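# Collect floor-level yellow foam blocks into the door tote

## Task

Move each yellow foam block lying on the room's floor into the tote next to the door so it sits completely inside. The tote must still be on the floor when finished. No block standing on a desk may be toppled, and the robot must not fall or finish leaning.

## Robot and tools

ROBOT. TidyBot++: a mobile base 0.54 m long, 0.50 m wide and 0.38 m tall on four driven casters. One seven-joint arm with a two-finger gripper is mounted on top. The shoulder sits 0.12 m ahead of the base centre at 0.68 m height. Arm segments: upper arm 0.42 m, forearm 0.31 m, hand 0.31 m from wrist to the reported hand point. The arm begins folded with the hand aimed down, poking up to 0.08 m beyond the front of the base. base_camera is fixed low on the base front (about 0.34 m up) and looks forward and downward. wrist_camera rides on the hand and looks along the fingers.

FRAMES. Base frame: origin on the floor below the base centre, x ahead, y to the left, z upward, in metres. The odometry frame is where the base frame was at the scene start. base_odometry gives x, y and heading in that frame. Heading is in radians, left positive, from -3.142 to 3.142. It counts wheel rotation only, so slip shows up as travel, and it drifts a few cm over many moves. base_tilt is in degrees, forward and right positive.

move. All motion arguments in one call start together.
- base: an object with any of translate_m (forward +, -2 to 2 m), strafe_m (left +, -2 to 2 m), rotate_rad (counter-clockwise seen from above +, -6.3 to 6.3 rad). These are relative offsets, measured along the base axes as they stand when the command begins, from the last reported base position. The base heads straight for the resulting point.
- joints: absolute targets by name, in radians. joint_1_rad: any angle; positive turns the arm clockwise seen from above, the opposite sense to heading. joint_2_rad: -2.249 to 2.249; 0 is upper arm vertical. joint_3_rad: any angle. joint_4_rad: -2.579 to 2.579; 0 is a straight elbow. joint_5_rad: any angle. joint_6_rad: -2.099 to 2.099. joint_7_rad: any angle; with the hand down, 1.57 opens the fingers to the robot's left and right. For unlimited joints the shorter path is taken, so turn in steps below half a revolution. gripper_pos: absolute, 0 fully open to 1 fully closed. The finger gap is roughly 85 x (1 - gripper_pos) mm.
- target: one list of seven numbers [x, y, z, qw, qx, qy, qz]. It is an absolute hand pose in the base frame, in metres, with a unit quaternion. The hand point is midway between the finger pads. Its z axis runs out along the fingers, and the fingers close along its y axis. When target is given, joints may carry only gripper_pos.
- speeds: per-action top speeds. translate_m and strafe_m take 0.05 to 0.5 m/s; if both are given, put the speed under only one. rotate_rad takes 0.1 to 1.57 rad/s.
- blocking: true or omitted returns once everything is at rest. false returns after about 0.5 s while motion continues; use wait(0) to see the "earlier move" line.
- cameras: a list of base_camera, wrist_camera or all. Omitted means all; [] means none.
Example: {"base": {"rotate_rad": 0.3}, "speeds": {"rotate_rad": 0.2}, "joints": {"joint_1_rad": 0.0}}

OTHER TOOLS. wait(seconds 0 to 10) lets the scene run and then reports. stop brakes every running motion. zoom_image(camera, region [x0, y0, x1, y1] in image pixels, at most 504 by 504) enlarges part of the latest image. read_manual only returns licence text. finished_scene(scene) ends the current scene for good.

RESULTS. base_status, joint_status and hand_status can read:
- moving, done or off_target;
- not_followed: a safety check held back the targets; "pose unreachable" or "joint command not followed" plus a cause is shown;
- stopped: your own stop;
- contact_stop or time_out: a stop you did not command;
- torque_fault;
- limit_stop_at_motor_heat.
The first result showing an uncommanded stop or a torque fault cancels the remaining move, wait and finished_scene calls in that reply, and so does a refused call. hand_pose is the measured hand pose. hand_target is where the joint targets would put the hand. motor_effort is a percentage of maximum, with the peak in brackets. Other lines are the motor temperatures, MOTOR HOT, ARM HIT and on_its_own, which reports things the robot did without your command. The "pictures" line lists the image order. hand_status is done within 10 mm and 2 degrees; most moves end off_target within about 3 cm. To correct, add (desired position - hand_pose) to the previous target's x, y, z. Pose moves may curve and overshoot, and the elbow can swing a lot. A base done means the wheels turned enough, even if the base was blocked.

GRIPPING. Closing to 1 and reading done means the fingers caught nothing; off_target means an object stopped them. Closed fingertips reach about 20 mm beyond the hand point. Held loads make the arm sag. To keep a loaded hand still, resend hand_target as the target, not hand_pose. Never command a loaded joint to its present reading. Something may briefly tug on a held block, so grip firmly.

AVOID. Don't drive or turn while the arm is hooked on furniture, especially above about 0.6 m, because the robot can tip. Don't reach far out or swing a stretched arm sideways near desks. Arm contact is not detected and the arm keeps pushing, so ease off or back away. A sensor over its torque limit freezes the arm for 10 s. Heat from holding, stretching or pushing can trigger an over-temperature stop at 75 °C. Also avoid dropping blocks, releasing them while they move, slamming, and squeezing hard on a block still resting on something. Keep clear of the desk-top blocks, and don't bump or lift the tote.

Each tool is called after "Call:" by a JSON object that holds its "name" and its "arguments", one argument or row to a line.

## Session

Call:
{"name": "move", "arguments": {

}}

Scene clock: 0.00 s.
Motor temperatures (°C): [36 37 34 38 40 46 46]
base_odometry: x=+0.000 y=+0.000 heading=+0.000
base_tilt: forward=+0.4 right=-0.1
base_status: not commanded
joint_positions: joint_1_rad=+0.001 joint_2_rad=-0.331 joint_3_rad=+3.105 joint_4_rad=-2.544 joint_5_rad=+0.026 joint_6_rad=-0.913 joint_7_rad=+1.594 gripper_pos=+0.000
joint_status: not commanded
motor_effort: joint_1_rad=-1 joint_2_rad=-2 joint_3_rad=+1 joint_4_rad=+14 joint_5_rad=+0 joint_6_rad=+1 joint_7_rad=-1
hand_pose: x=+0.2385 y=-0.0022 z=+0.5801 quat_wxyz=(+0.016, +0.999, +0.036, +0.008) (m; base frame)
hand_target: x=+0.2386 y=-0.0022 z=+0.5802 quat_wxyz=(+0.016, +0.999, +0.036, +0.008) (m; base frame)
hand_status: not commanded
pictures: base_camera, wrist_camera
camera_calibration:
wrist_camera: T_world_to_cam=[[0.0850244, -0.996282, 0.0139071, -0.0250777], [-0.996308, -0.0848435, 0.0131189, 0.286568], [-0.0118902, -0.0149711, -0.999817, 0.719365], [0, 0, 0, 1]] pos_world=[0.296195, 0.0100987, 0.715823]

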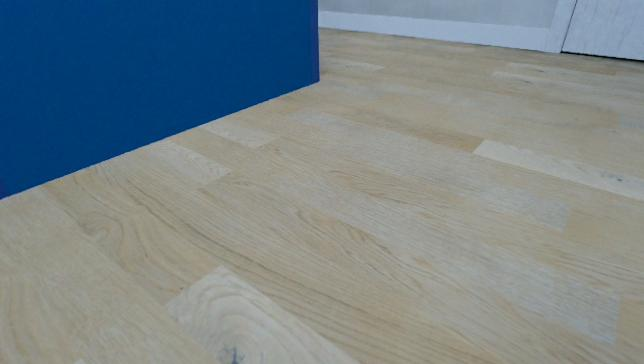

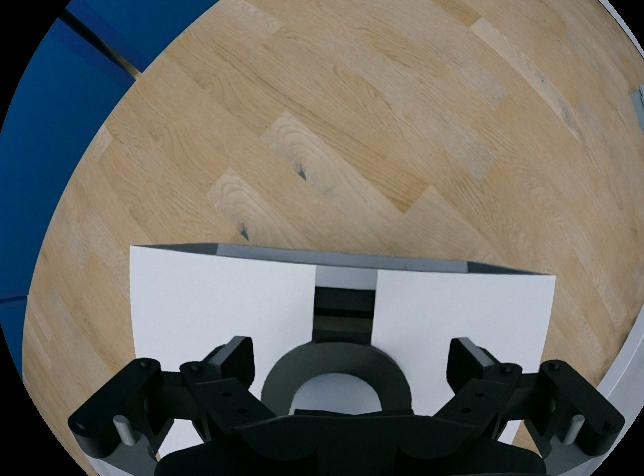

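Call:
{"name": "move", "arguments": {
  "joints": {"joint_6_rad": 0.25}
}}

Call:
{"name": "move", "arguments": {
  "base": {"rotate_rad": -1.3}
}}

Call:
{"name": "move", "arguments": {
  "base": {"rotate_rad": -1.3}
}}

Call:
{"name": "move", "arguments": {
  "base": {"rotate_rad": -1.3}
}}

Call:
{"name": "move", "arguments": {
  "base": {"rotate_rad": -1.3}
}}

Scene clock: 10.80 s.
move: done
base_odometry: x=+0.000 y=+0.000 heading=+0.000
base_tilt: forward=+0.4 right=-0.1
joint_positions: joint_1_rad=+0.001 joint_2_rad=-0.331 joint_3_rad=+3.105 joint_4_rad=-2.545 joint_5_rad=+0.026 joint_6_rad=+0.220 joint_7_rad=+1.594 gripper_pos=+0.000
joint_status: all done
motor_effort: joint_1_rad=+0(1) joint_2_rad=-7(7) joint_3_rad=+1(1) joint_4_rad=+19(20) joint_5_rad=+0(0) joint_6_rad=+8(9) joint_7_rad=-1(1)
hand_pose: x=+0.5169 y=+0.0176 z=+0.7634 quat_wxyz=(+0.007, +0.839, +0.039, +0.543) (m; base frame)
pictures: base_camera, wrist_camera
camera_calibration:
wrist_camera: T_world_to_cam=[[0.0816519, -0.995037, 0.0568717, -0.0625853], [-0.431226, -0.0867153, -0.898067, 0.966742], [0.898542, 0.0488044, -0.436166, 0.00417646], [0, 0, 0, 1]]

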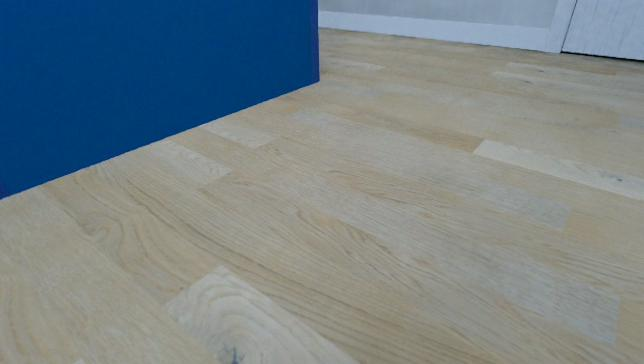

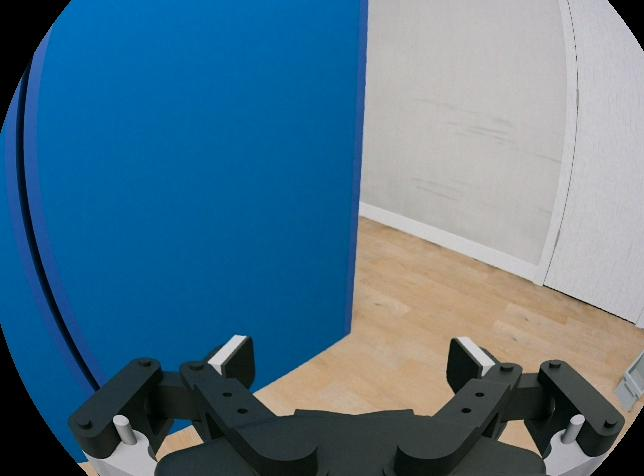

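Scene clock: 12.90 s.
move: done
base_odometry: x=+0.000 y=+0.000 heading=-1.299
base_tilt: forward=+0.4 right=-0.1
base_status: done
joint_positions: joint_1_rad=+0.001 joint_2_rad=-0.331 joint_3_rad=+3.105 joint_4_rad=-2.545 joint_5_rad=+0.026 joint_6_rad=+0.221 joint_7_rad=+1.594 gripper_pos=+0.000
motor_effort: joint_1_rad=-1(2) joint_2_rad=-7(8) joint_3_rad=+1(2) joint_4_rad=+19(20) joint_5_rad=+0(1) joint_6_rad=+9(9) joint_7_rad=-1(1)
hand_pose: x=+0.5171 y=+0.0176 z=+0.7637 quat_wxyz=(+0.007, +0.839, +0.039, +0.543) (m; base frame)
pictures: base_camera, wrist_camera
camera_calibration:
wrist_camera: T_world_to_cam=[[0.0815701, -0.995043, 0.0568878, -0.062591], [-0.430245, -0.0866409, -0.898545, 0.966938], [0.899019, 0.0488187, -0.435179, 0.00318526], [0, 0, 0, 1]]

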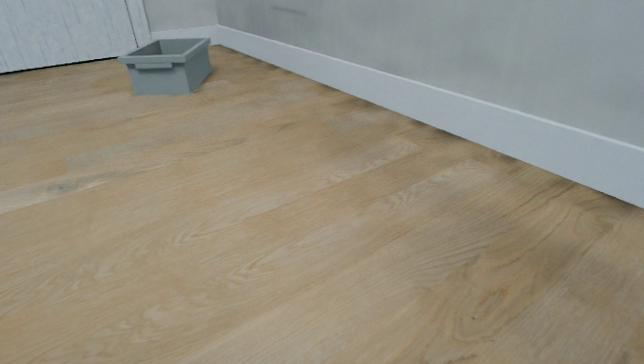

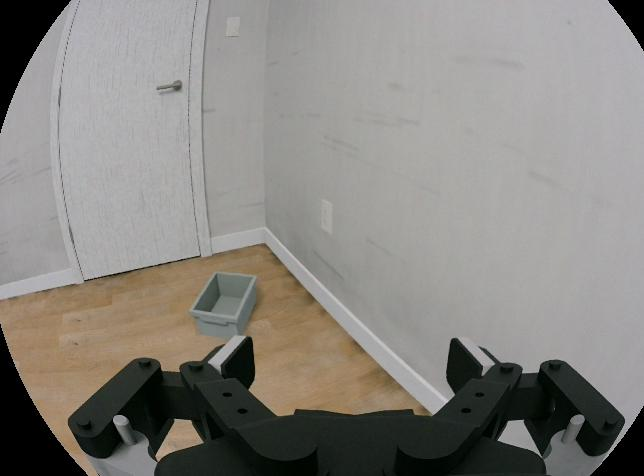

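Scene clock: 15.00 s.
move: done
base_odometry: x=+0.000 y=+0.000 heading=-2.598
base_tilt: forward=+0.4 right=-0.1
base_status: done
joint_positions: joint_1_rad=+0.001 joint_2_rad=-0.331 joint_3_rad=+3.105 joint_4_rad=-2.545 joint_5_rad=+0.026 joint_6_rad=+0.221 joint_7_rad=+1.594 gripper_pos=+0.000
motor_effort: joint_1_rad=+0(2) joint_2_rad=-7(8) joint_3_rad=+1(2) joint_4_rad=+19(20) joint_5_rad=+0(0) joint_6_rad=+8(9) joint_7_rad=-1(1)
hand_pose: x=+0.5171 y=+0.0176 z=+0.7638 quat_wxyz=(+0.007, +0.838, +0.039, +0.544) (m; base frame)
pictures: base_camera, wrist_camera
camera_calibration:
wrist_camera: T_world_to_cam=[[0.0815075, -0.995048, 0.0568786, -0.0625785], [-0.429975, -0.0865905, -0.898679, 0.966994], [0.899154, 0.0487926, -0.434904, 0.00290883], [0, 0, 0, 1]]

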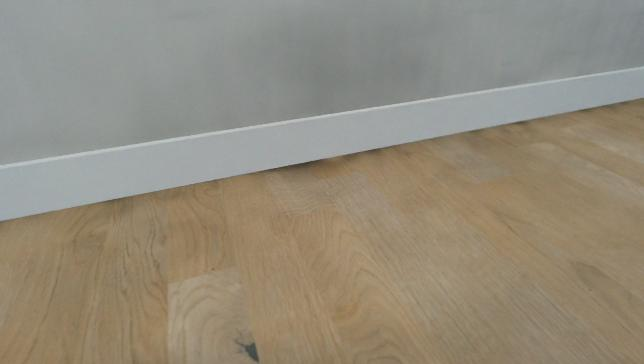

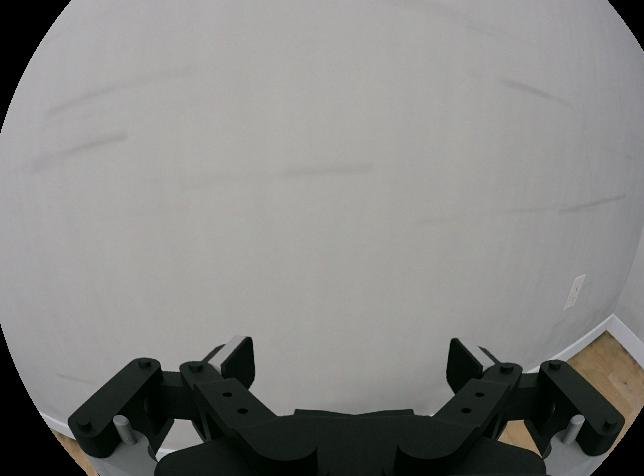

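Scene clock: 17.10 s.
move: done
base_odometry: x=+0.000 y=+0.000 heading=+2.386
base_tilt: forward=+0.4 right=-0.1
base_status: done
joint_positions: joint_1_rad=+0.001 joint_2_rad=-0.331 joint_3_rad=+3.105 joint_4_rad=-2.545 joint_5_rad=+0.026 joint_6_rad=+0.221 joint_7_rad=+1.594 gripper_pos=+0.000
motor_effort: joint_1_rad=+0(2) joint_2_rad=-6(8) joint_3_rad=+1(3) joint_4_rad=+19(20) joint_5_rad=+0(0) joint_6_rad=+8(9) joint_7_rad=-1(1)
hand_pose: x=+0.5171 y=+0.0176 z=+0.7638 quat_wxyz=(+0.007, +0.838, +0.039, +0.544) (m; base frame)
pictures: base_camera, wrist_camera
camera_calibration:
wrist_camera: T_world_to_cam=[[0.0814492, -0.995054, 0.0568635, -0.0625618], [-0.429871, -0.0865458, -0.898733, 0.967017], [0.899209, 0.0487572, -0.434794, 0.00279738], [0, 0, 0, 1]]

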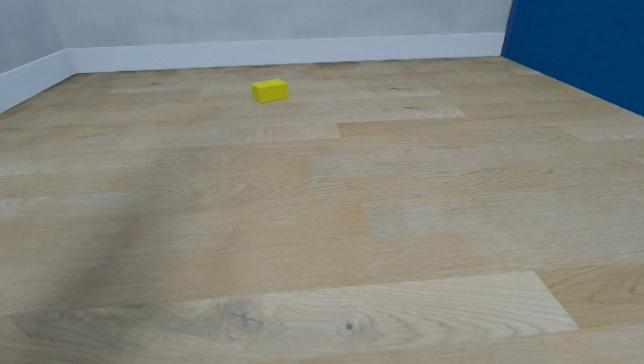

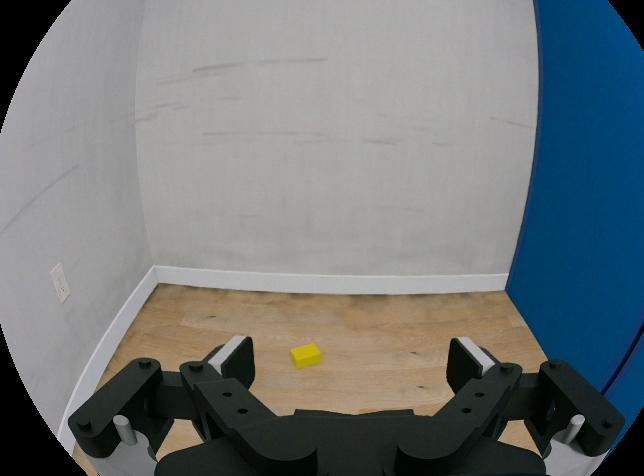

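Scene clock: 19.20 s.
move: done
base_odometry: x=+0.000 y=+0.000 heading=+1.087
base_tilt: forward=+0.4 right=-0.1
base_status: done
joint_positions: joint_1_rad=+0.001 joint_2_rad=-0.331 joint_3_rad=+3.105 joint_4_rad=-2.545 joint_5_rad=+0.026 joint_6_rad=+0.221 joint_7_rad=+1.594 gripper_pos=+0.000
motor_effort: joint_1_rad=-1(2) joint_2_rad=-7(7) joint_3_rad=+1(3) joint_4_rad=+19(20) joint_5_rad=+0(0) joint_6_rad=+8(9) joint_7_rad=-1(1)
hand_pose: x=+0.5171 y=+0.0176 z=+0.7639 quat_wxyz=(+0.007, +0.838, +0.039, +0.544) (m; base frame)
pictures: base_camera, wrist_camera
camera_calibration:
wrist_camera: T_world_to_cam=[[0.0813895, -0.99506, 0.0568503, -0.0625465], [-0.429711, -0.0864991, -0.898814, 0.967052], [0.899291, 0.0487248, -0.434628, 0.00263093], [0, 0, 0, 1]]

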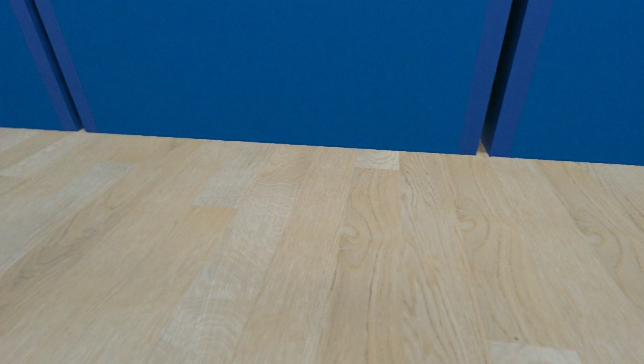

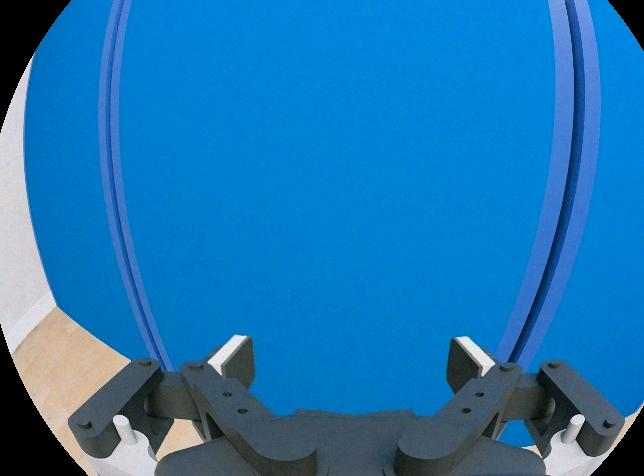

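Call:
{"name": "move", "arguments": {
  "base": {"rotate_rad": -0.17},
  "cameras": []
}}

Call:
{"name": "move", "arguments": {
  "base": {"strafe_m": -1.65}
}}

Scene clock: 55.07 s.
move: done
base_odometry: x=+0.000 y=+0.000 heading=+0.918
base_tilt: forward=+0.4 right=-0.1
base_status: done
joint_positions: joint_1_rad=+0.001 joint_2_rad=-0.331 joint_3_rad=+3.105 joint_4_rad=-2.545 joint_5_rad=+0.026 joint_6_rad=+0.221 joint_7_rad=+1.594 gripper_pos=+0.000
motor_effort: joint_1_rad=+0(2) joint_2_rad=-7(7) joint_3_rad=+1(2) joint_4_rad=+19(20) joint_5_rad=+0(1) joint_6_rad=+8(9) joint_7_rad=+0(1)
hand_pose: x=+0.5171 y=+0.0176 z=+0.7639 quat_wxyz=(+0.007, +0.838, +0.039, +0.544) (m; base frame)
pictures: none

Scene clock: 59.07 s.
move: done
base_odometry: x=+1.311 y=-1.002 heading=+0.917
base_tilt: forward=+0.4 right=-0.1
base_status: done
joint_positions: joint_1_rad=+0.001 joint_2_rad=-0.331 joint_3_rad=+3.105 joint_4_rad=-2.545 joint_5_rad=+0.026 joint_6_rad=+0.222 joint_7_rad=+1.594 gripper_pos=+0.000
motor_effort: joint_1_rad=-1(2) joint_2_rad=-6(7) joint_3_rad=+1(3) joint_4_rad=+19(20) joint_5_rad=+0(1) joint_6_rad=+9(9) joint_7_rad=+0(1)
hand_pose: x=+0.5172 y=+0.0176 z=+0.7639 quat_wxyz=(+0.007, +0.838, +0.039, +0.544) (m; base frame)
pictures: base_camera, wrist_camera
camera_calibration:
wrist_camera: T_world_to_cam=[[0.0813851, -0.99506, 0.0568562, -0.0625507], [-0.429547, -0.0864936, -0.898893, 0.967084], [0.89937, 0.0487341, -0.434464, 0.00246593], [0, 0, 0, 1]]

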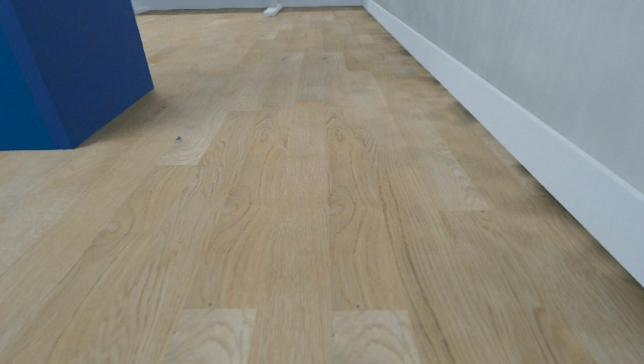

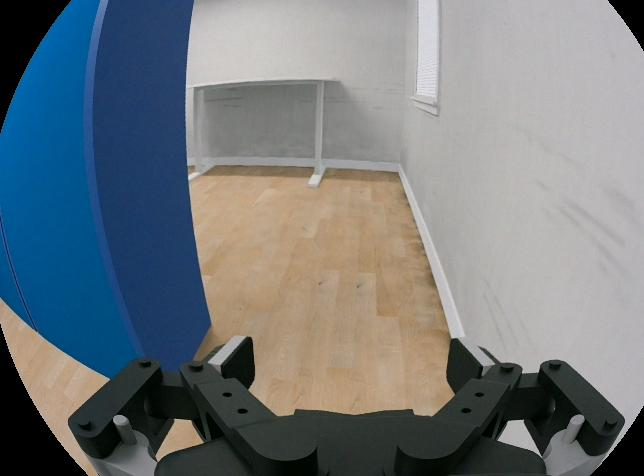

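Call:
{"name": "move", "arguments": {
  "base": {"translate_m": 1.2}
}}

Call:
{"name": "move", "arguments": {
  "base": {"rotate_rad": 0.8}
}}

Call:
{"name": "move", "arguments": {
  "base": {"rotate_rad": 0.9}
}}

Scene clock: 75.23 s.
move: done
base_odometry: x=+2.041 y=-0.049 heading=+0.916
base_tilt: forward=+0.4 right=-0.1
base_status: done
joint_positions: joint_1_rad=+0.001 joint_2_rad=-0.328 joint_3_rad=+3.105 joint_4_rad=-2.545 joint_5_rad=+0.026 joint_6_rad=+0.223 joint_7_rad=+1.594 gripper_pos=+0.000
motor_effort: joint_1_rad=-1(1) joint_2_rad=-7(9) joint_3_rad=+1(2) joint_4_rad=+19(20) joint_5_rad=+0(0) joint_6_rad=+8(9) joint_7_rad=-1(1)
hand_pose: x=+0.5177 y=+0.0176 z=+0.7631 quat_wxyz=(+0.006, +0.839, +0.039, +0.543) (m; base frame)
pictures: base_camera, wrist_camera
camera_calibration:
wrist_camera: T_world_to_cam=[[0.0815388, -0.99506, 0.056629, -0.0624207], [-0.431131, -0.0864417, -0.898139, 0.966738], [0.898598, 0.0488187, -0.436049, 0.00324721], [0, 0, 0, 1]]

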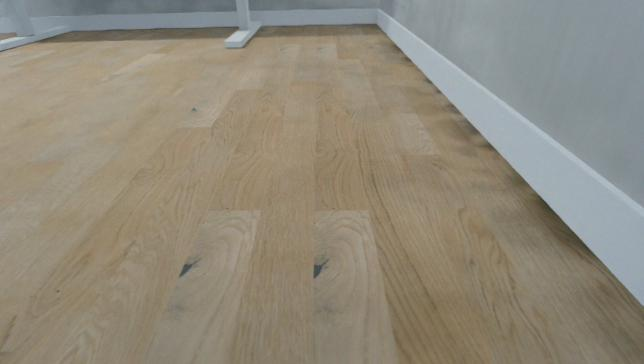

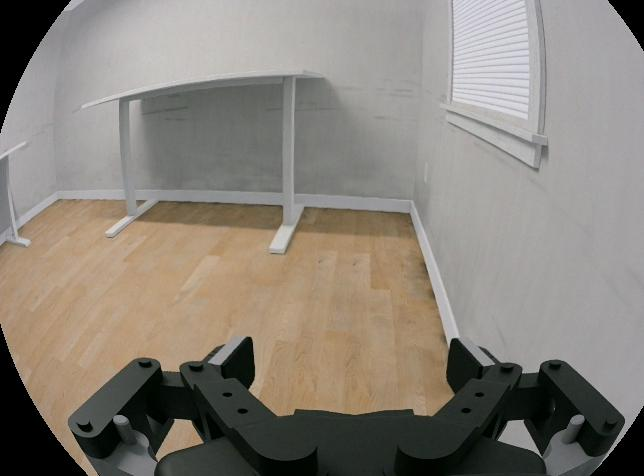

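Scene clock: 76.93 s.
move: done
base_odometry: x=+2.041 y=-0.049 heading=+1.715
base_tilt: forward=+0.4 right=-0.1
base_status: done
joint_positions: joint_1_rad=+0.001 joint_2_rad=-0.328 joint_3_rad=+3.105 joint_4_rad=-2.545 joint_5_rad=+0.026 joint_6_rad=+0.223 joint_7_rad=+1.594 gripper_pos=+0.000
motor_effort: joint_1_rad=-1(2) joint_2_rad=-7(7) joint_3_rad=+1(2) joint_4_rad=+19(20) joint_5_rad=+0(1) joint_6_rad=+8(9) joint_7_rad=-1(1)
hand_pose: x=+0.5177 y=+0.0176 z=+0.7631 quat_wxyz=(+0.006, +0.839, +0.039, +0.543) (m; base frame)
pictures: base_camera, wrist_camera
camera_calibration:
wrist_camera: T_world_to_cam=[[0.081565, -0.995057, 0.0566404, -0.0624317], [-0.431073, -0.0864603, -0.898165, 0.966747], [0.898623, 0.0488427, -0.435995, 0.00319295], [0, 0, 0, 1]]

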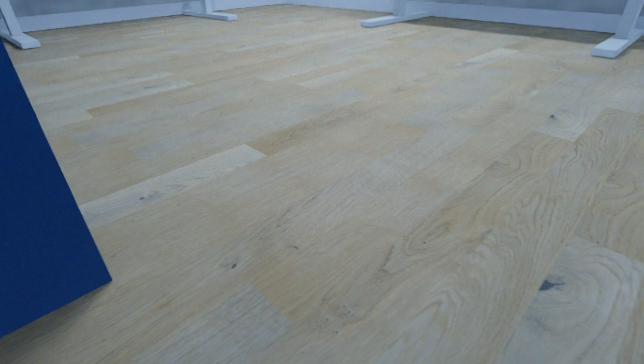

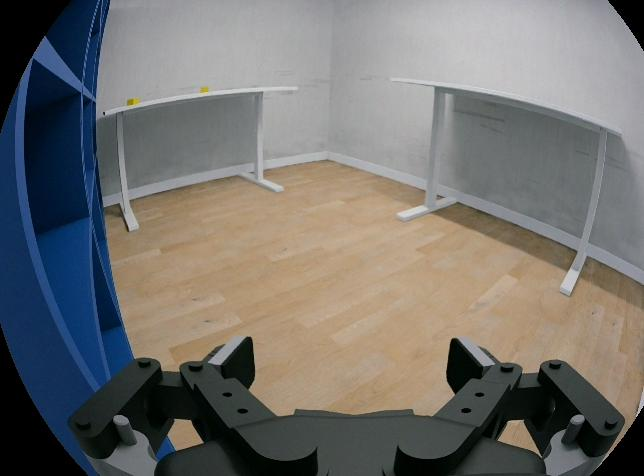

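Scene clock: 78.73 s.
move: done
base_odometry: x=+2.041 y=-0.049 heading=+2.615
base_tilt: forward=+0.4 right=-0.1
base_status: done
joint_positions: joint_1_rad=+0.001 joint_2_rad=-0.328 joint_3_rad=+3.105 joint_4_rad=-2.545 joint_5_rad=+0.026 joint_6_rad=+0.223 joint_7_rad=+1.594 gripper_pos=+0.000
motor_effort: joint_1_rad=-1(2) joint_2_rad=-7(7) joint_3_rad=+1(3) joint_4_rad=+19(20) joint_5_rad=+0(0) joint_6_rad=+8(9) joint_7_rad=-1(1)
hand_pose: x=+0.5177 y=+0.0176 z=+0.7631 quat_wxyz=(+0.006, +0.839, +0.039, +0.543) (m; base frame)
pictures: base_camera, wrist_camera
camera_calibration:
wrist_camera: T_world_to_cam=[[0.0816204, -0.995052, 0.0566593, -0.0624511], [-0.431069, -0.0865013, -0.898163, 0.966745], [0.89862, 0.0488844, -0.435996, 0.00319441], [0, 0, 0, 1]]

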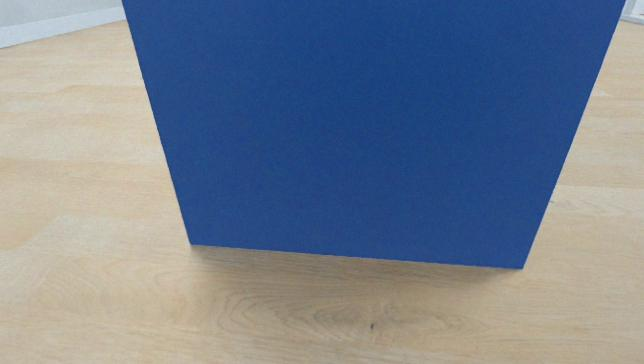

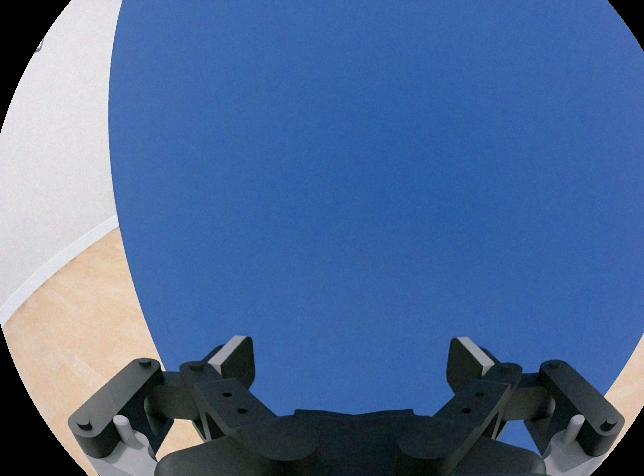

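Call:
{"name": "move", "arguments": {
  "base": {"strafe_m": -1.2}
}}

Call:
{"name": "move", "arguments": {
  "base": {"rotate_rad": -0.7}
}}

Call:
{"name": "move", "arguments": {
  "base": {"rotate_rad": -1.1}
}}

Scene clock: 91.00 s.
move: done
base_odometry: x=+2.645 y=+0.988 heading=+2.616
base_tilt: forward=+0.4 right=-0.1
base_status: done
joint_positions: joint_1_rad=+0.001 joint_2_rad=-0.328 joint_3_rad=+3.105 joint_4_rad=-2.545 joint_5_rad=+0.026 joint_6_rad=+0.223 joint_7_rad=+1.594 gripper_pos=+0.000
motor_effort: joint_1_rad=-1(1) joint_2_rad=-7(7) joint_3_rad=+1(3) joint_4_rad=+19(20) joint_5_rad=+0(0) joint_6_rad=+8(9) joint_7_rad=-1(1)
hand_pose: x=+0.5177 y=+0.0177 z=+0.7631 quat_wxyz=(+0.006, +0.839, +0.039, +0.543) (m; base frame)
pictures: base_camera, wrist_camera
camera_calibration:
wrist_camera: T_world_to_cam=[[0.0816481, -0.995049, 0.0566687, -0.0624608], [-0.431066, -0.0865218, -0.898162, 0.966744], [0.898619, 0.0489053, -0.435996, 0.00319513], [0, 0, 0, 1]]

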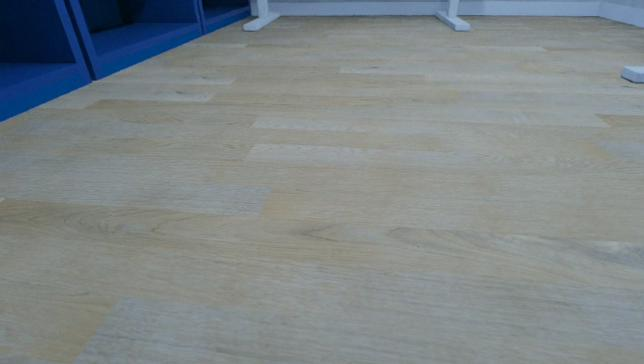

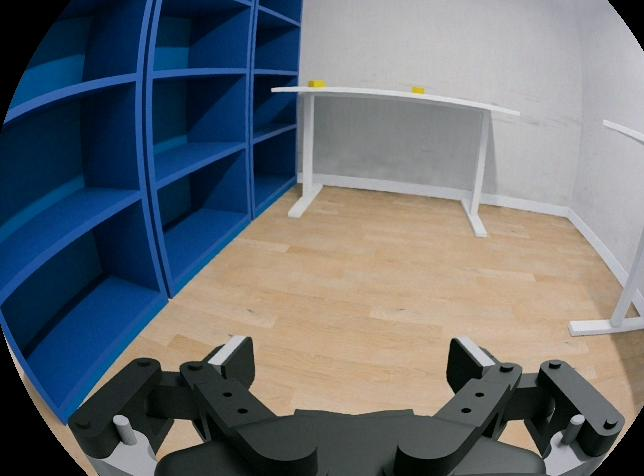

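Scene clock: 92.63 s.
move: done
base_odometry: x=+2.645 y=+0.988 heading=+1.916
base_tilt: forward=+0.4 right=-0.1
base_status: done
joint_positions: joint_1_rad=+0.001 joint_2_rad=-0.328 joint_3_rad=+3.105 joint_4_rad=-2.545 joint_5_rad=+0.026 joint_6_rad=+0.223 joint_7_rad=+1.594 gripper_pos=+0.000
motor_effort: joint_1_rad=-1(2) joint_2_rad=-7(8) joint_3_rad=+1(2) joint_4_rad=+19(19) joint_5_rad=+0(1) joint_6_rad=+8(9) joint_7_rad=-1(1)
hand_pose: x=+0.5177 y=+0.0177 z=+0.7631 quat_wxyz=(+0.006, +0.839, +0.039, +0.543) (m; base frame)
pictures: base_camera, wrist_camera
camera_calibration:
wrist_camera: T_world_to_cam=[[0.0816481, -0.995049, 0.0566687, -0.0624608], [-0.431066, -0.0865218, -0.898162, 0.966744], [0.898619, 0.0489053, -0.435996, 0.00319513], [0, 0, 0, 1]]

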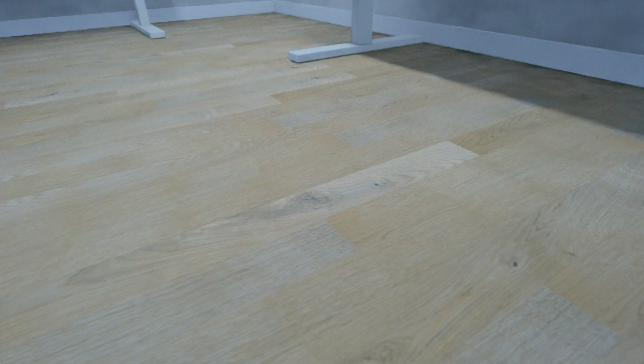

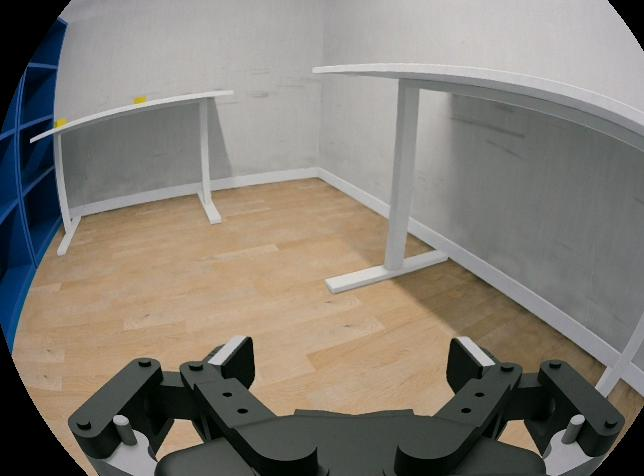

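Scene clock: 94.60 s.
move: done
base_odometry: x=+2.645 y=+0.988 heading=+0.817
base_tilt: forward=+0.4 right=-0.1
base_status: done
joint_positions: joint_1_rad=+0.001 joint_2_rad=-0.328 joint_3_rad=+3.105 joint_4_rad=-2.545 joint_5_rad=+0.026 joint_6_rad=+0.223 joint_7_rad=+1.594 gripper_pos=+0.000
motor_effort: joint_1_rad=-1(2) joint_2_rad=-7(7) joint_3_rad=+1(2) joint_4_rad=+19(19) joint_5_rad=+0(0) joint_6_rad=+8(9) joint_7_rad=-1(1)
hand_pose: x=+0.5177 y=+0.0176 z=+0.7631 quat_wxyz=(+0.006, +0.839, +0.039, +0.543) (m; base frame)
pictures: base_camera, wrist_camera
camera_calibration:
wrist_camera: T_world_to_cam=[[0.0815927, -0.995054, 0.0566498, -0.0624414], [-0.431071, -0.0864808, -0.898164, 0.966746], [0.898621, 0.0488635, -0.435995, 0.00319368], [0, 0, 0, 1]]

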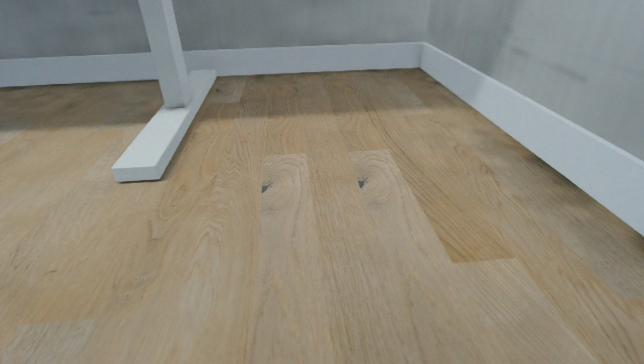

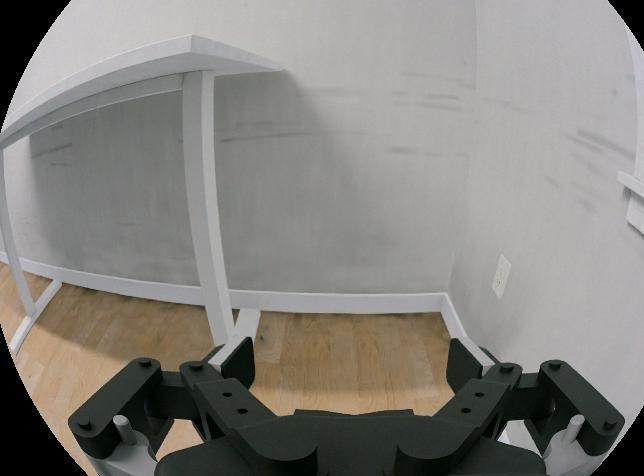

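Call:
{"name": "move", "arguments": {
  "base": {"rotate_rad": 0.1},
  "cameras": []
}}

Call:
{"name": "move", "arguments": {
  "base": {"translate_m": -2.0, "strafe_m": -0.15},
  "cameras": []
}}

Call:
{"name": "move", "arguments": {
  "base": {"rotate_rad": 1.57}
}}

Scene clock: 117.03 s.
move: done
base_odometry: x=+2.645 y=+0.988 heading=+0.916
base_tilt: forward=+0.5 right=-0.1
base_status: done
joint_positions: joint_1_rad=+0.001 joint_2_rad=-0.328 joint_3_rad=+3.105 joint_4_rad=-2.545 joint_5_rad=+0.026 joint_6_rad=+0.223 joint_7_rad=+1.594 gripper_pos=+0.000
motor_effort: joint_1_rad=-1(2) joint_2_rad=-7(7) joint_3_rad=+1(2) joint_4_rad=+19(20) joint_5_rad=+0(1) joint_6_rad=+9(9) joint_7_rad=-1(1)
hand_pose: x=+0.5177 y=+0.0177 z=+0.7631 quat_wxyz=(+0.006, +0.839, +0.039, +0.543) (m; base frame)
pictures: none

Scene clock: 121.77 s.
move: done
base_odometry: x=+1.546 y=-0.690 heading=+0.915
base_tilt: forward=+0.4 right=-0.1
base_status: done
joint_positions: joint_1_rad=+0.001 joint_2_rad=-0.329 joint_3_rad=+3.105 joint_4_rad=-2.545 joint_5_rad=+0.026 joint_6_rad=+0.224 joint_7_rad=+1.594 gripper_pos=+0.000
motor_effort: joint_1_rad=-1(2) joint_2_rad=-7(11) joint_3_rad=+1(1) joint_4_rad=+19(20) joint_5_rad=+0(0) joint_6_rad=+8(9) joint_7_rad=+0(1)
hand_pose: x=+0.5177 y=+0.0177 z=+0.7637 quat_wxyz=(+0.006, +0.838, +0.039, +0.544) (m; base frame)
pictures: none

Scene clock: 124.07 s.
move: done
base_odometry: x=+1.546 y=-0.690 heading=+2.484
base_tilt: forward=+0.4 right=-0.1
base_status: done
joint_positions: joint_1_rad=+0.001 joint_2_rad=-0.329 joint_3_rad=+3.105 joint_4_rad=-2.545 joint_5_rad=+0.026 joint_6_rad=+0.224 joint_7_rad=+1.594 gripper_pos=+0.000
motor_effort: joint_1_rad=-1(2) joint_2_rad=-7(8) joint_3_rad=+1(2) joint_4_rad=+19(20) joint_5_rad=+0(1) joint_6_rad=+9(9) joint_7_rad=-1(1)
hand_pose: x=+0.5177 y=+0.0177 z=+0.7637 quat_wxyz=(+0.006, +0.838, +0.039, +0.544) (m; base frame)
pictures: base_camera, wrist_camera
camera_calibration:
wrist_camera: T_world_to_cam=[[0.081628, -0.995043, 0.0567943, -0.0625476], [-0.429395, -0.0865354, -0.898962, 0.967078], [0.89942, 0.0489933, -0.43433, 0.00174661], [0, 0, 0, 1]]

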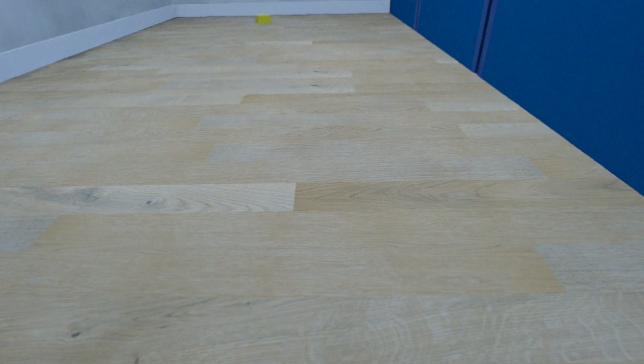

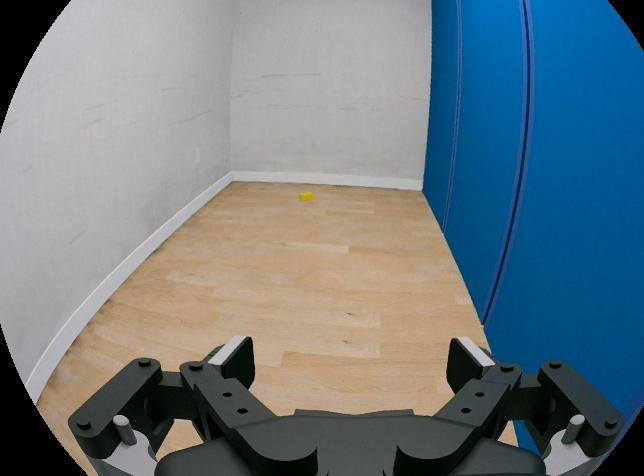

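Call:
{"name": "move", "arguments": {
  "base": {"translate_m": 2.0, "strafe_m": 0.42},
  "joints": {"joint_6_rad": -0.35}
}}

Scene clock: 137.63 s.
move: done
base_odometry: x=-0.294 y=+0.199 heading=+2.486
base_tilt: forward=+0.4 right=-0.1
base_status: done
joint_positions: joint_1_rad=+0.001 joint_2_rad=-0.331 joint_3_rad=+3.105 joint_4_rad=-2.548 joint_5_rad=+0.026 joint_6_rad=-0.319 joint_7_rad=+1.594 gripper_pos=+0.000
joint_status: all done
motor_effort: joint_1_rad=-1(2) joint_2_rad=-5(7) joint_3_rad=+1(2) joint_4_rad=+17(20) joint_5_rad=+0(0) joint_6_rad=+5(10) joint_7_rad=-1(1)
hand_pose: x=+0.4098 y=+0.0081 z=+0.6342 quat_wxyz=(+0.012, +0.954, +0.040, +0.298) (m; base frame)
pictures: base_camera, wrist_camera
camera_calibration:
wrist_camera: T_world_to_cam=[[0.0895409, -0.995307, 0.0366903, -0.0463959], [-0.833675, -0.0950541, -0.544014, 0.744136], [0.544948, 0.0181237, -0.838274, 0.444706], [0, 0, 0, 1]]

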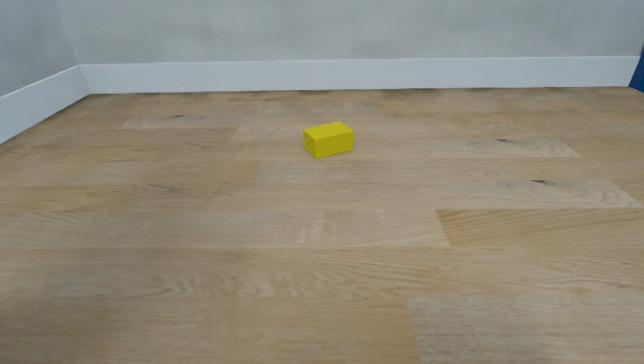

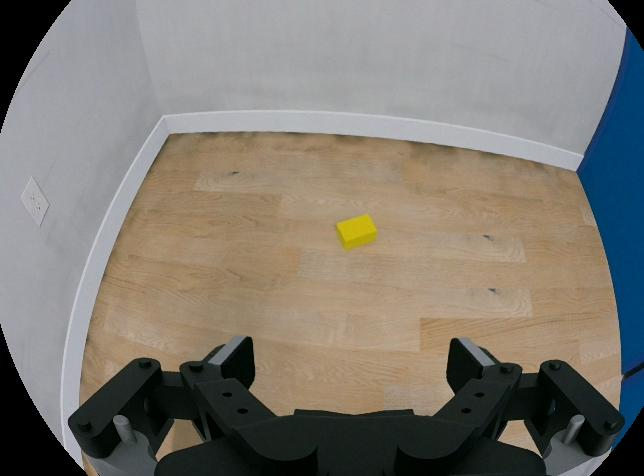

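Call:
{"name": "move", "arguments": {
  "base": {"translate_m": 0.38},
  "target": [0.50, -0.013, 0.38, 0, 1, 0, 0]
}}

Scene clock: 163.23 s.
move: off_target
base_odometry: x=-0.595 y=+0.431 heading=+2.487
base_tilt: forward=+0.5 right=-0.1
base_status: done
joint_positions: joint_1_rad=+0.020 joint_2_rad=+0.753 joint_3_rad=+3.123 joint_4_rad=-2.106 joint_5_rad=+0.026 joint_6_rad=-0.319 joint_7_rad=+1.594 gripper_pos=+0.000
motor_effort: joint_1_rad=-1(1) joint_2_rad=-32(33) joint_3_rad=+0(1) joint_4_rad=+5(19) joint_5_rad=+0(0) joint_6_rad=+0(6) joint_7_rad=+0(1)
hand_pose: x=+0.4827 y=+0.0002 z=+0.3760 quat_wxyz=(-0.003, +1.000, +0.021, -0.018) (m; base frame)
hand_target: x=+0.5000 y=-0.0130 z=+0.3800 quat_wxyz=(+0.000, +1.000, +0.000, +0.000) (m; base frame)
hand_status: off_target (0.022 m and 3.2 deg from the pose sent, 0.271 m and 35.0 deg at the start)
pictures: base_camera, wrist_camera
camera_calibration:
wrist_camera: T_world_to_cam=[[0.052917, -0.998265, -0.0258152, -0.0101514], [-0.996483, -0.0544691, 0.0636704, 0.513771], [-0.0649661, 0.0223551, -0.997637, 0.542999], [0, 0, 0, 1]]

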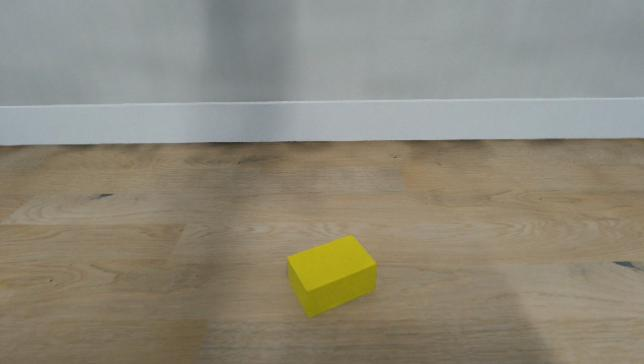

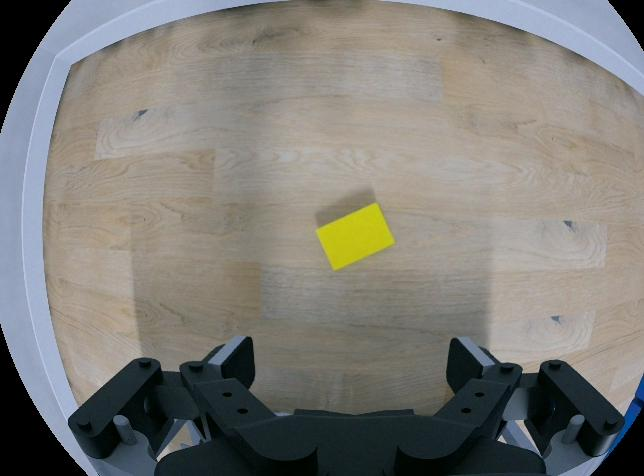

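Call:
{"name": "move", "arguments": {
  "target": [0.532, -0.022, 0.19, 0, 0.857, -0.515, 0]
}}

Scene clock: 196.93 s.
move: off_target
base_odometry: x=-0.595 y=+0.431 heading=+2.487
base_tilt: forward=+0.5 right=-0.1
joint_positions: joint_1_rad=+0.020 joint_2_rad=+1.259 joint_3_rad=+3.152 joint_4_rad=-1.868 joint_5_rad=-0.469 joint_6_rad=-0.090 joint_7_rad=+1.137 gripper_pos=+0.000
motor_effort: joint_1_rad=-1(1) joint_2_rad=-38(40) joint_3_rad=+0(1) joint_4_rad=+0(6) joint_5_rad=+0(0) joint_6_rad=+0(1) joint_7_rad=-1(1)
hand_pose: x=+0.5042 y=+0.0002 z=+0.1859 quat_wxyz=(+0.000, +0.894, -0.446, -0.036) (m; base frame)
hand_target: x=+0.5320 y=-0.0220 z=+0.1900 quat_wxyz=(+0.000, +0.857, -0.515, +0.000) (m; base frame)
hand_status: off_target (0.036 m and 9.9 deg from the pose sent, 0.194 m and 64.4 deg at the start)
pictures: base_camera, wrist_camera
camera_calibration:
wrist_camera: T_world_to_cam=[[-0.791866, -0.610576, 0.0120739, 0.40257], [-0.607145, 0.789237, 0.092092, 0.345552], [-0.0657584, 0.0655939, -0.995677, 0.354807], [0, 0, 0, 1]]

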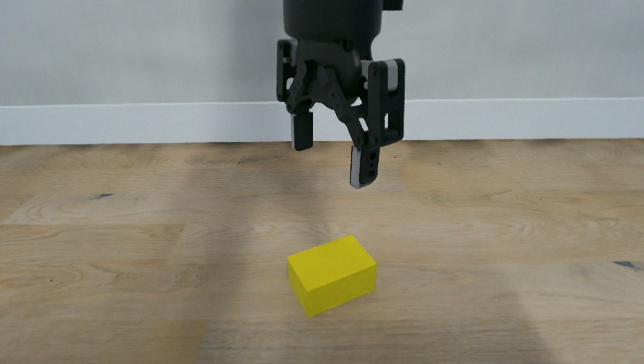

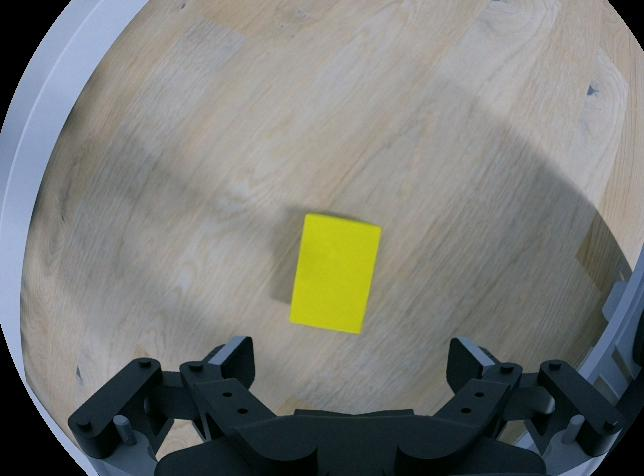

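Call:
{"name": "move", "arguments": {
  "target": [0.546, -0.022, 0.10, 0, 0.814, -0.581, 0.036]
}}

Scene clock: 219.33 s.
move: off_target
base_odometry: x=-0.595 y=+0.431 heading=+2.487
base_tilt: forward=+0.5 right=-0.1
joint_positions: joint_1_rad=+0.023 joint_2_rad=+1.487 joint_3_rad=+3.137 joint_4_rad=-1.722 joint_5_rad=-0.526 joint_6_rad=+0.073 joint_7_rad=+1.029 gripper_pos=+0.000
motor_effort: joint_1_rad=-1(1) joint_2_rad=-39(41) joint_3_rad=+0(0) joint_4_rad=-1(2) joint_5_rad=+0(0) joint_6_rad=+0(1) joint_7_rad=-1(1)
hand_pose: x=+0.5159 y=-0.0168 z=+0.0922 quat_wxyz=(+0.015, +0.855, -0.518, +0.006) (m; base frame)
hand_target: x=+0.5460 y=-0.0220 z=+0.1000 quat_wxyz=(+0.000, +0.813, -0.581, +0.036) (m; base frame)
hand_status: off_target (0.032 m and 9.4 deg from the pose sent, 0.098 m and 19.8 deg at the start)
pictures: base_camera, wrist_camera
camera_calibration:
wrist_camera: T_world_to_cam=[[-0.880654, -0.47376, 0.0000625395, 0.451805], [-0.47376, 0.880654, 0.000801016, 0.315844], [-0.000434565, 0.000675789, -1, 0.228972], [0, 0, 0, 1]]

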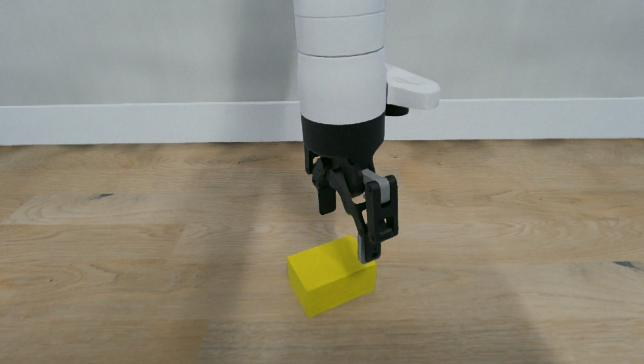

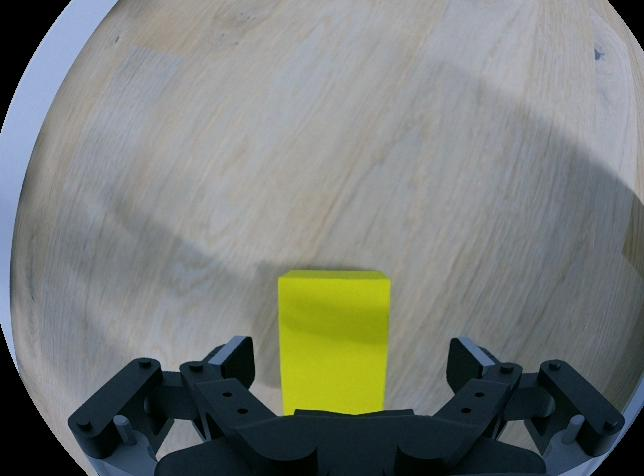

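Call:
{"name": "move", "arguments": {
  "target": [0.548, -0.007, 0.043, 0, 0.814, -0.581, 0.032]
}}

Scene clock: 232.00 s.
move: off_target
base_odometry: x=-0.595 y=+0.431 heading=+2.487
base_tilt: forward=+0.4 right=-0.1
joint_positions: joint_1_rad=+0.019 joint_2_rad=+1.620 joint_3_rad=+3.137 joint_4_rad=-1.578 joint_5_rad=-0.548 joint_6_rad=+0.074 joint_7_rad=+1.017 gripper_pos=+0.000
motor_effort: joint_1_rad=-1(1) joint_2_rad=-39(41) joint_3_rad=+0(0) joint_4_rad=+0(2) joint_5_rad=+0(0) joint_6_rad=+1(1) joint_7_rad=-1(1)
hand_pose: x=+0.5236 y=-0.0158 z=+0.0361 quat_wxyz=(+0.013, +0.847, -0.531, +0.012) (m; base frame)
hand_target: x=+0.5480 y=-0.0070 z=+0.0430 quat_wxyz=(+0.000, +0.814, -0.581, +0.032) (m; base frame)
hand_status: off_target (0.027 m and 7.4 deg from the pose sent, 0.060 m and 9.3 deg at the start)
pictures: base_camera, wrist_camera
camera_calibration:
wrist_camera: T_world_to_cam=[[-0.894593, -0.44678, -0.00954776, 0.467173], [-0.446734, 0.894642, -0.00660279, 0.305045], [0.0114918, -0.0016415, -0.999933, 0.166593], [0, 0, 0, 1]]

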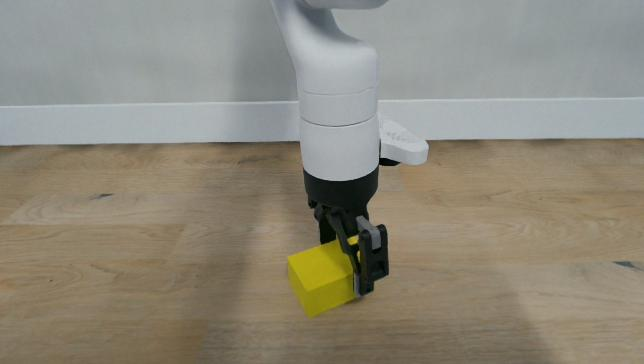

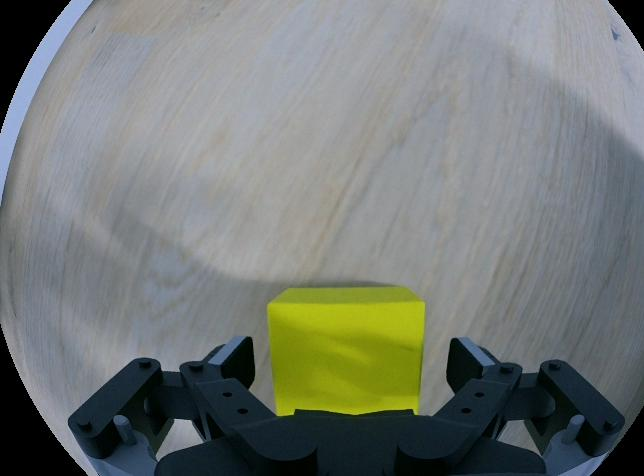

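Call:
{"name": "move", "arguments": {
  "joints": {"gripper_pos": 1}
}}

Call:
{"name": "move", "arguments": {
  "target": [0.54, -0.007, 0.4, 0, 0.814, -0.581, 0.032]
}}

Scene clock: 240.70 s.
move: off_target
base_odometry: x=-0.595 y=+0.431 heading=+2.487
base_tilt: forward=+0.4 right=-0.1
joint_positions: joint_1_rad=+0.019 joint_2_rad=+1.617 joint_3_rad=+3.137 joint_4_rad=-1.577 joint_5_rad=-0.549 joint_6_rad=+0.074 joint_7_rad=+1.016 gripper_pos=+0.402
joint_status: gripper_pos off_target (ended at +0.402, target +1.000)
motor_effort: joint_1_rad=-1(2) joint_2_rad=-39(39) joint_3_rad=+0(2) joint_4_rad=+1(9) joint_5_rad=+0(1) joint_6_rad=+2(5) joint_7_rad=-1(1)
hand_pose: x=+0.5264 y=-0.0158 z=+0.0375 quat_wxyz=(+0.012, +0.847, -0.532, +0.014) (m; base frame)
pictures: base_camera, wrist_camera
camera_calibration:
wrist_camera: T_world_to_cam=[[-0.895353, -0.445156, -0.0133902, 0.470269], [-0.44508, 0.895452, -0.00837204, 0.305465], [0.0157171, -0.00153623, -0.999875, 0.165716], [0, 0, 0, 1]]

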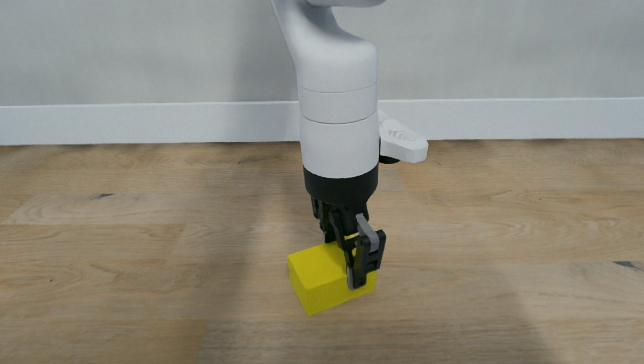

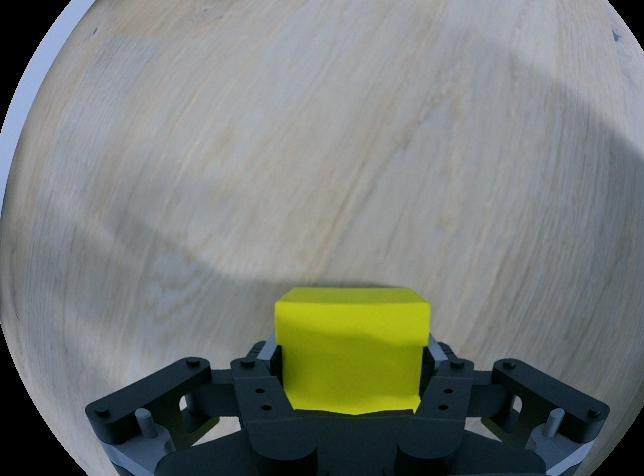

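Scene clock: 242.87 s.
move: off_target
base_odometry: x=-0.595 y=+0.431 heading=+2.487
base_tilt: forward=+0.4 right=-0.1
joint_positions: joint_1_rad=-0.215 joint_2_rad=+0.760 joint_3_rad=+3.445 joint_4_rad=-1.998 joint_5_rad=-0.517 joint_6_rad=-0.365 joint_7_rad=+0.838 gripper_pos=+0.402
motor_effort: joint_1_rad=-1(2) joint_2_rad=-34(43) joint_3_rad=+3(4) joint_4_rad=+8(8) joint_5_rad=+0(0) joint_6_rad=+1(2) joint_7_rad=-1(1)
hand_pose: x=+0.5550 y=-0.0068 z=+0.3915 quat_wxyz=(-0.012, +0.821, -0.570, +0.043) (m; base frame)
hand_target: x=+0.5400 y=-0.0070 z=+0.4000 quat_wxyz=(+0.000, +0.814, -0.581, +0.032) (m; base frame)
hand_status: off_target (0.017 m and 2.4 deg from the pose sent, 0.363 m and 7.2 deg at the start)
pictures: base_camera, wrist_camera
camera_calibration:
wrist_camera: T_world_to_cam=[[-0.927937, -0.362507, -0.0867209, 0.551984], [-0.361176, 0.931978, -0.0311299, 0.275663], [0.0921068, 0.00243494, -0.995746, 0.475236], [0, 0, 0, 1]]

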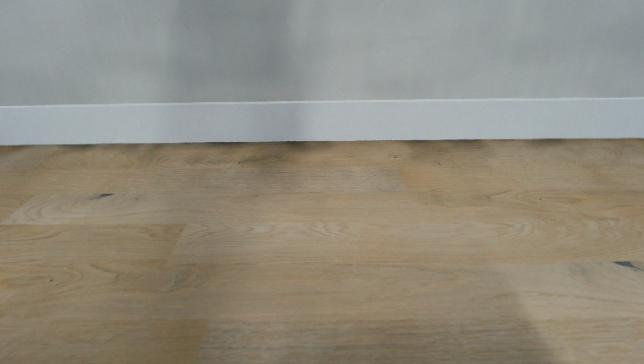

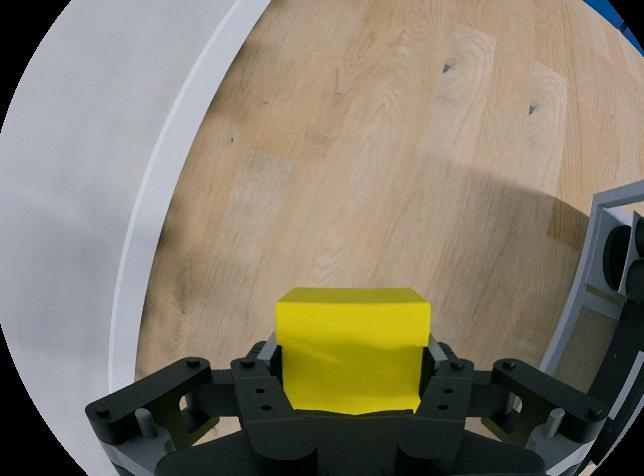

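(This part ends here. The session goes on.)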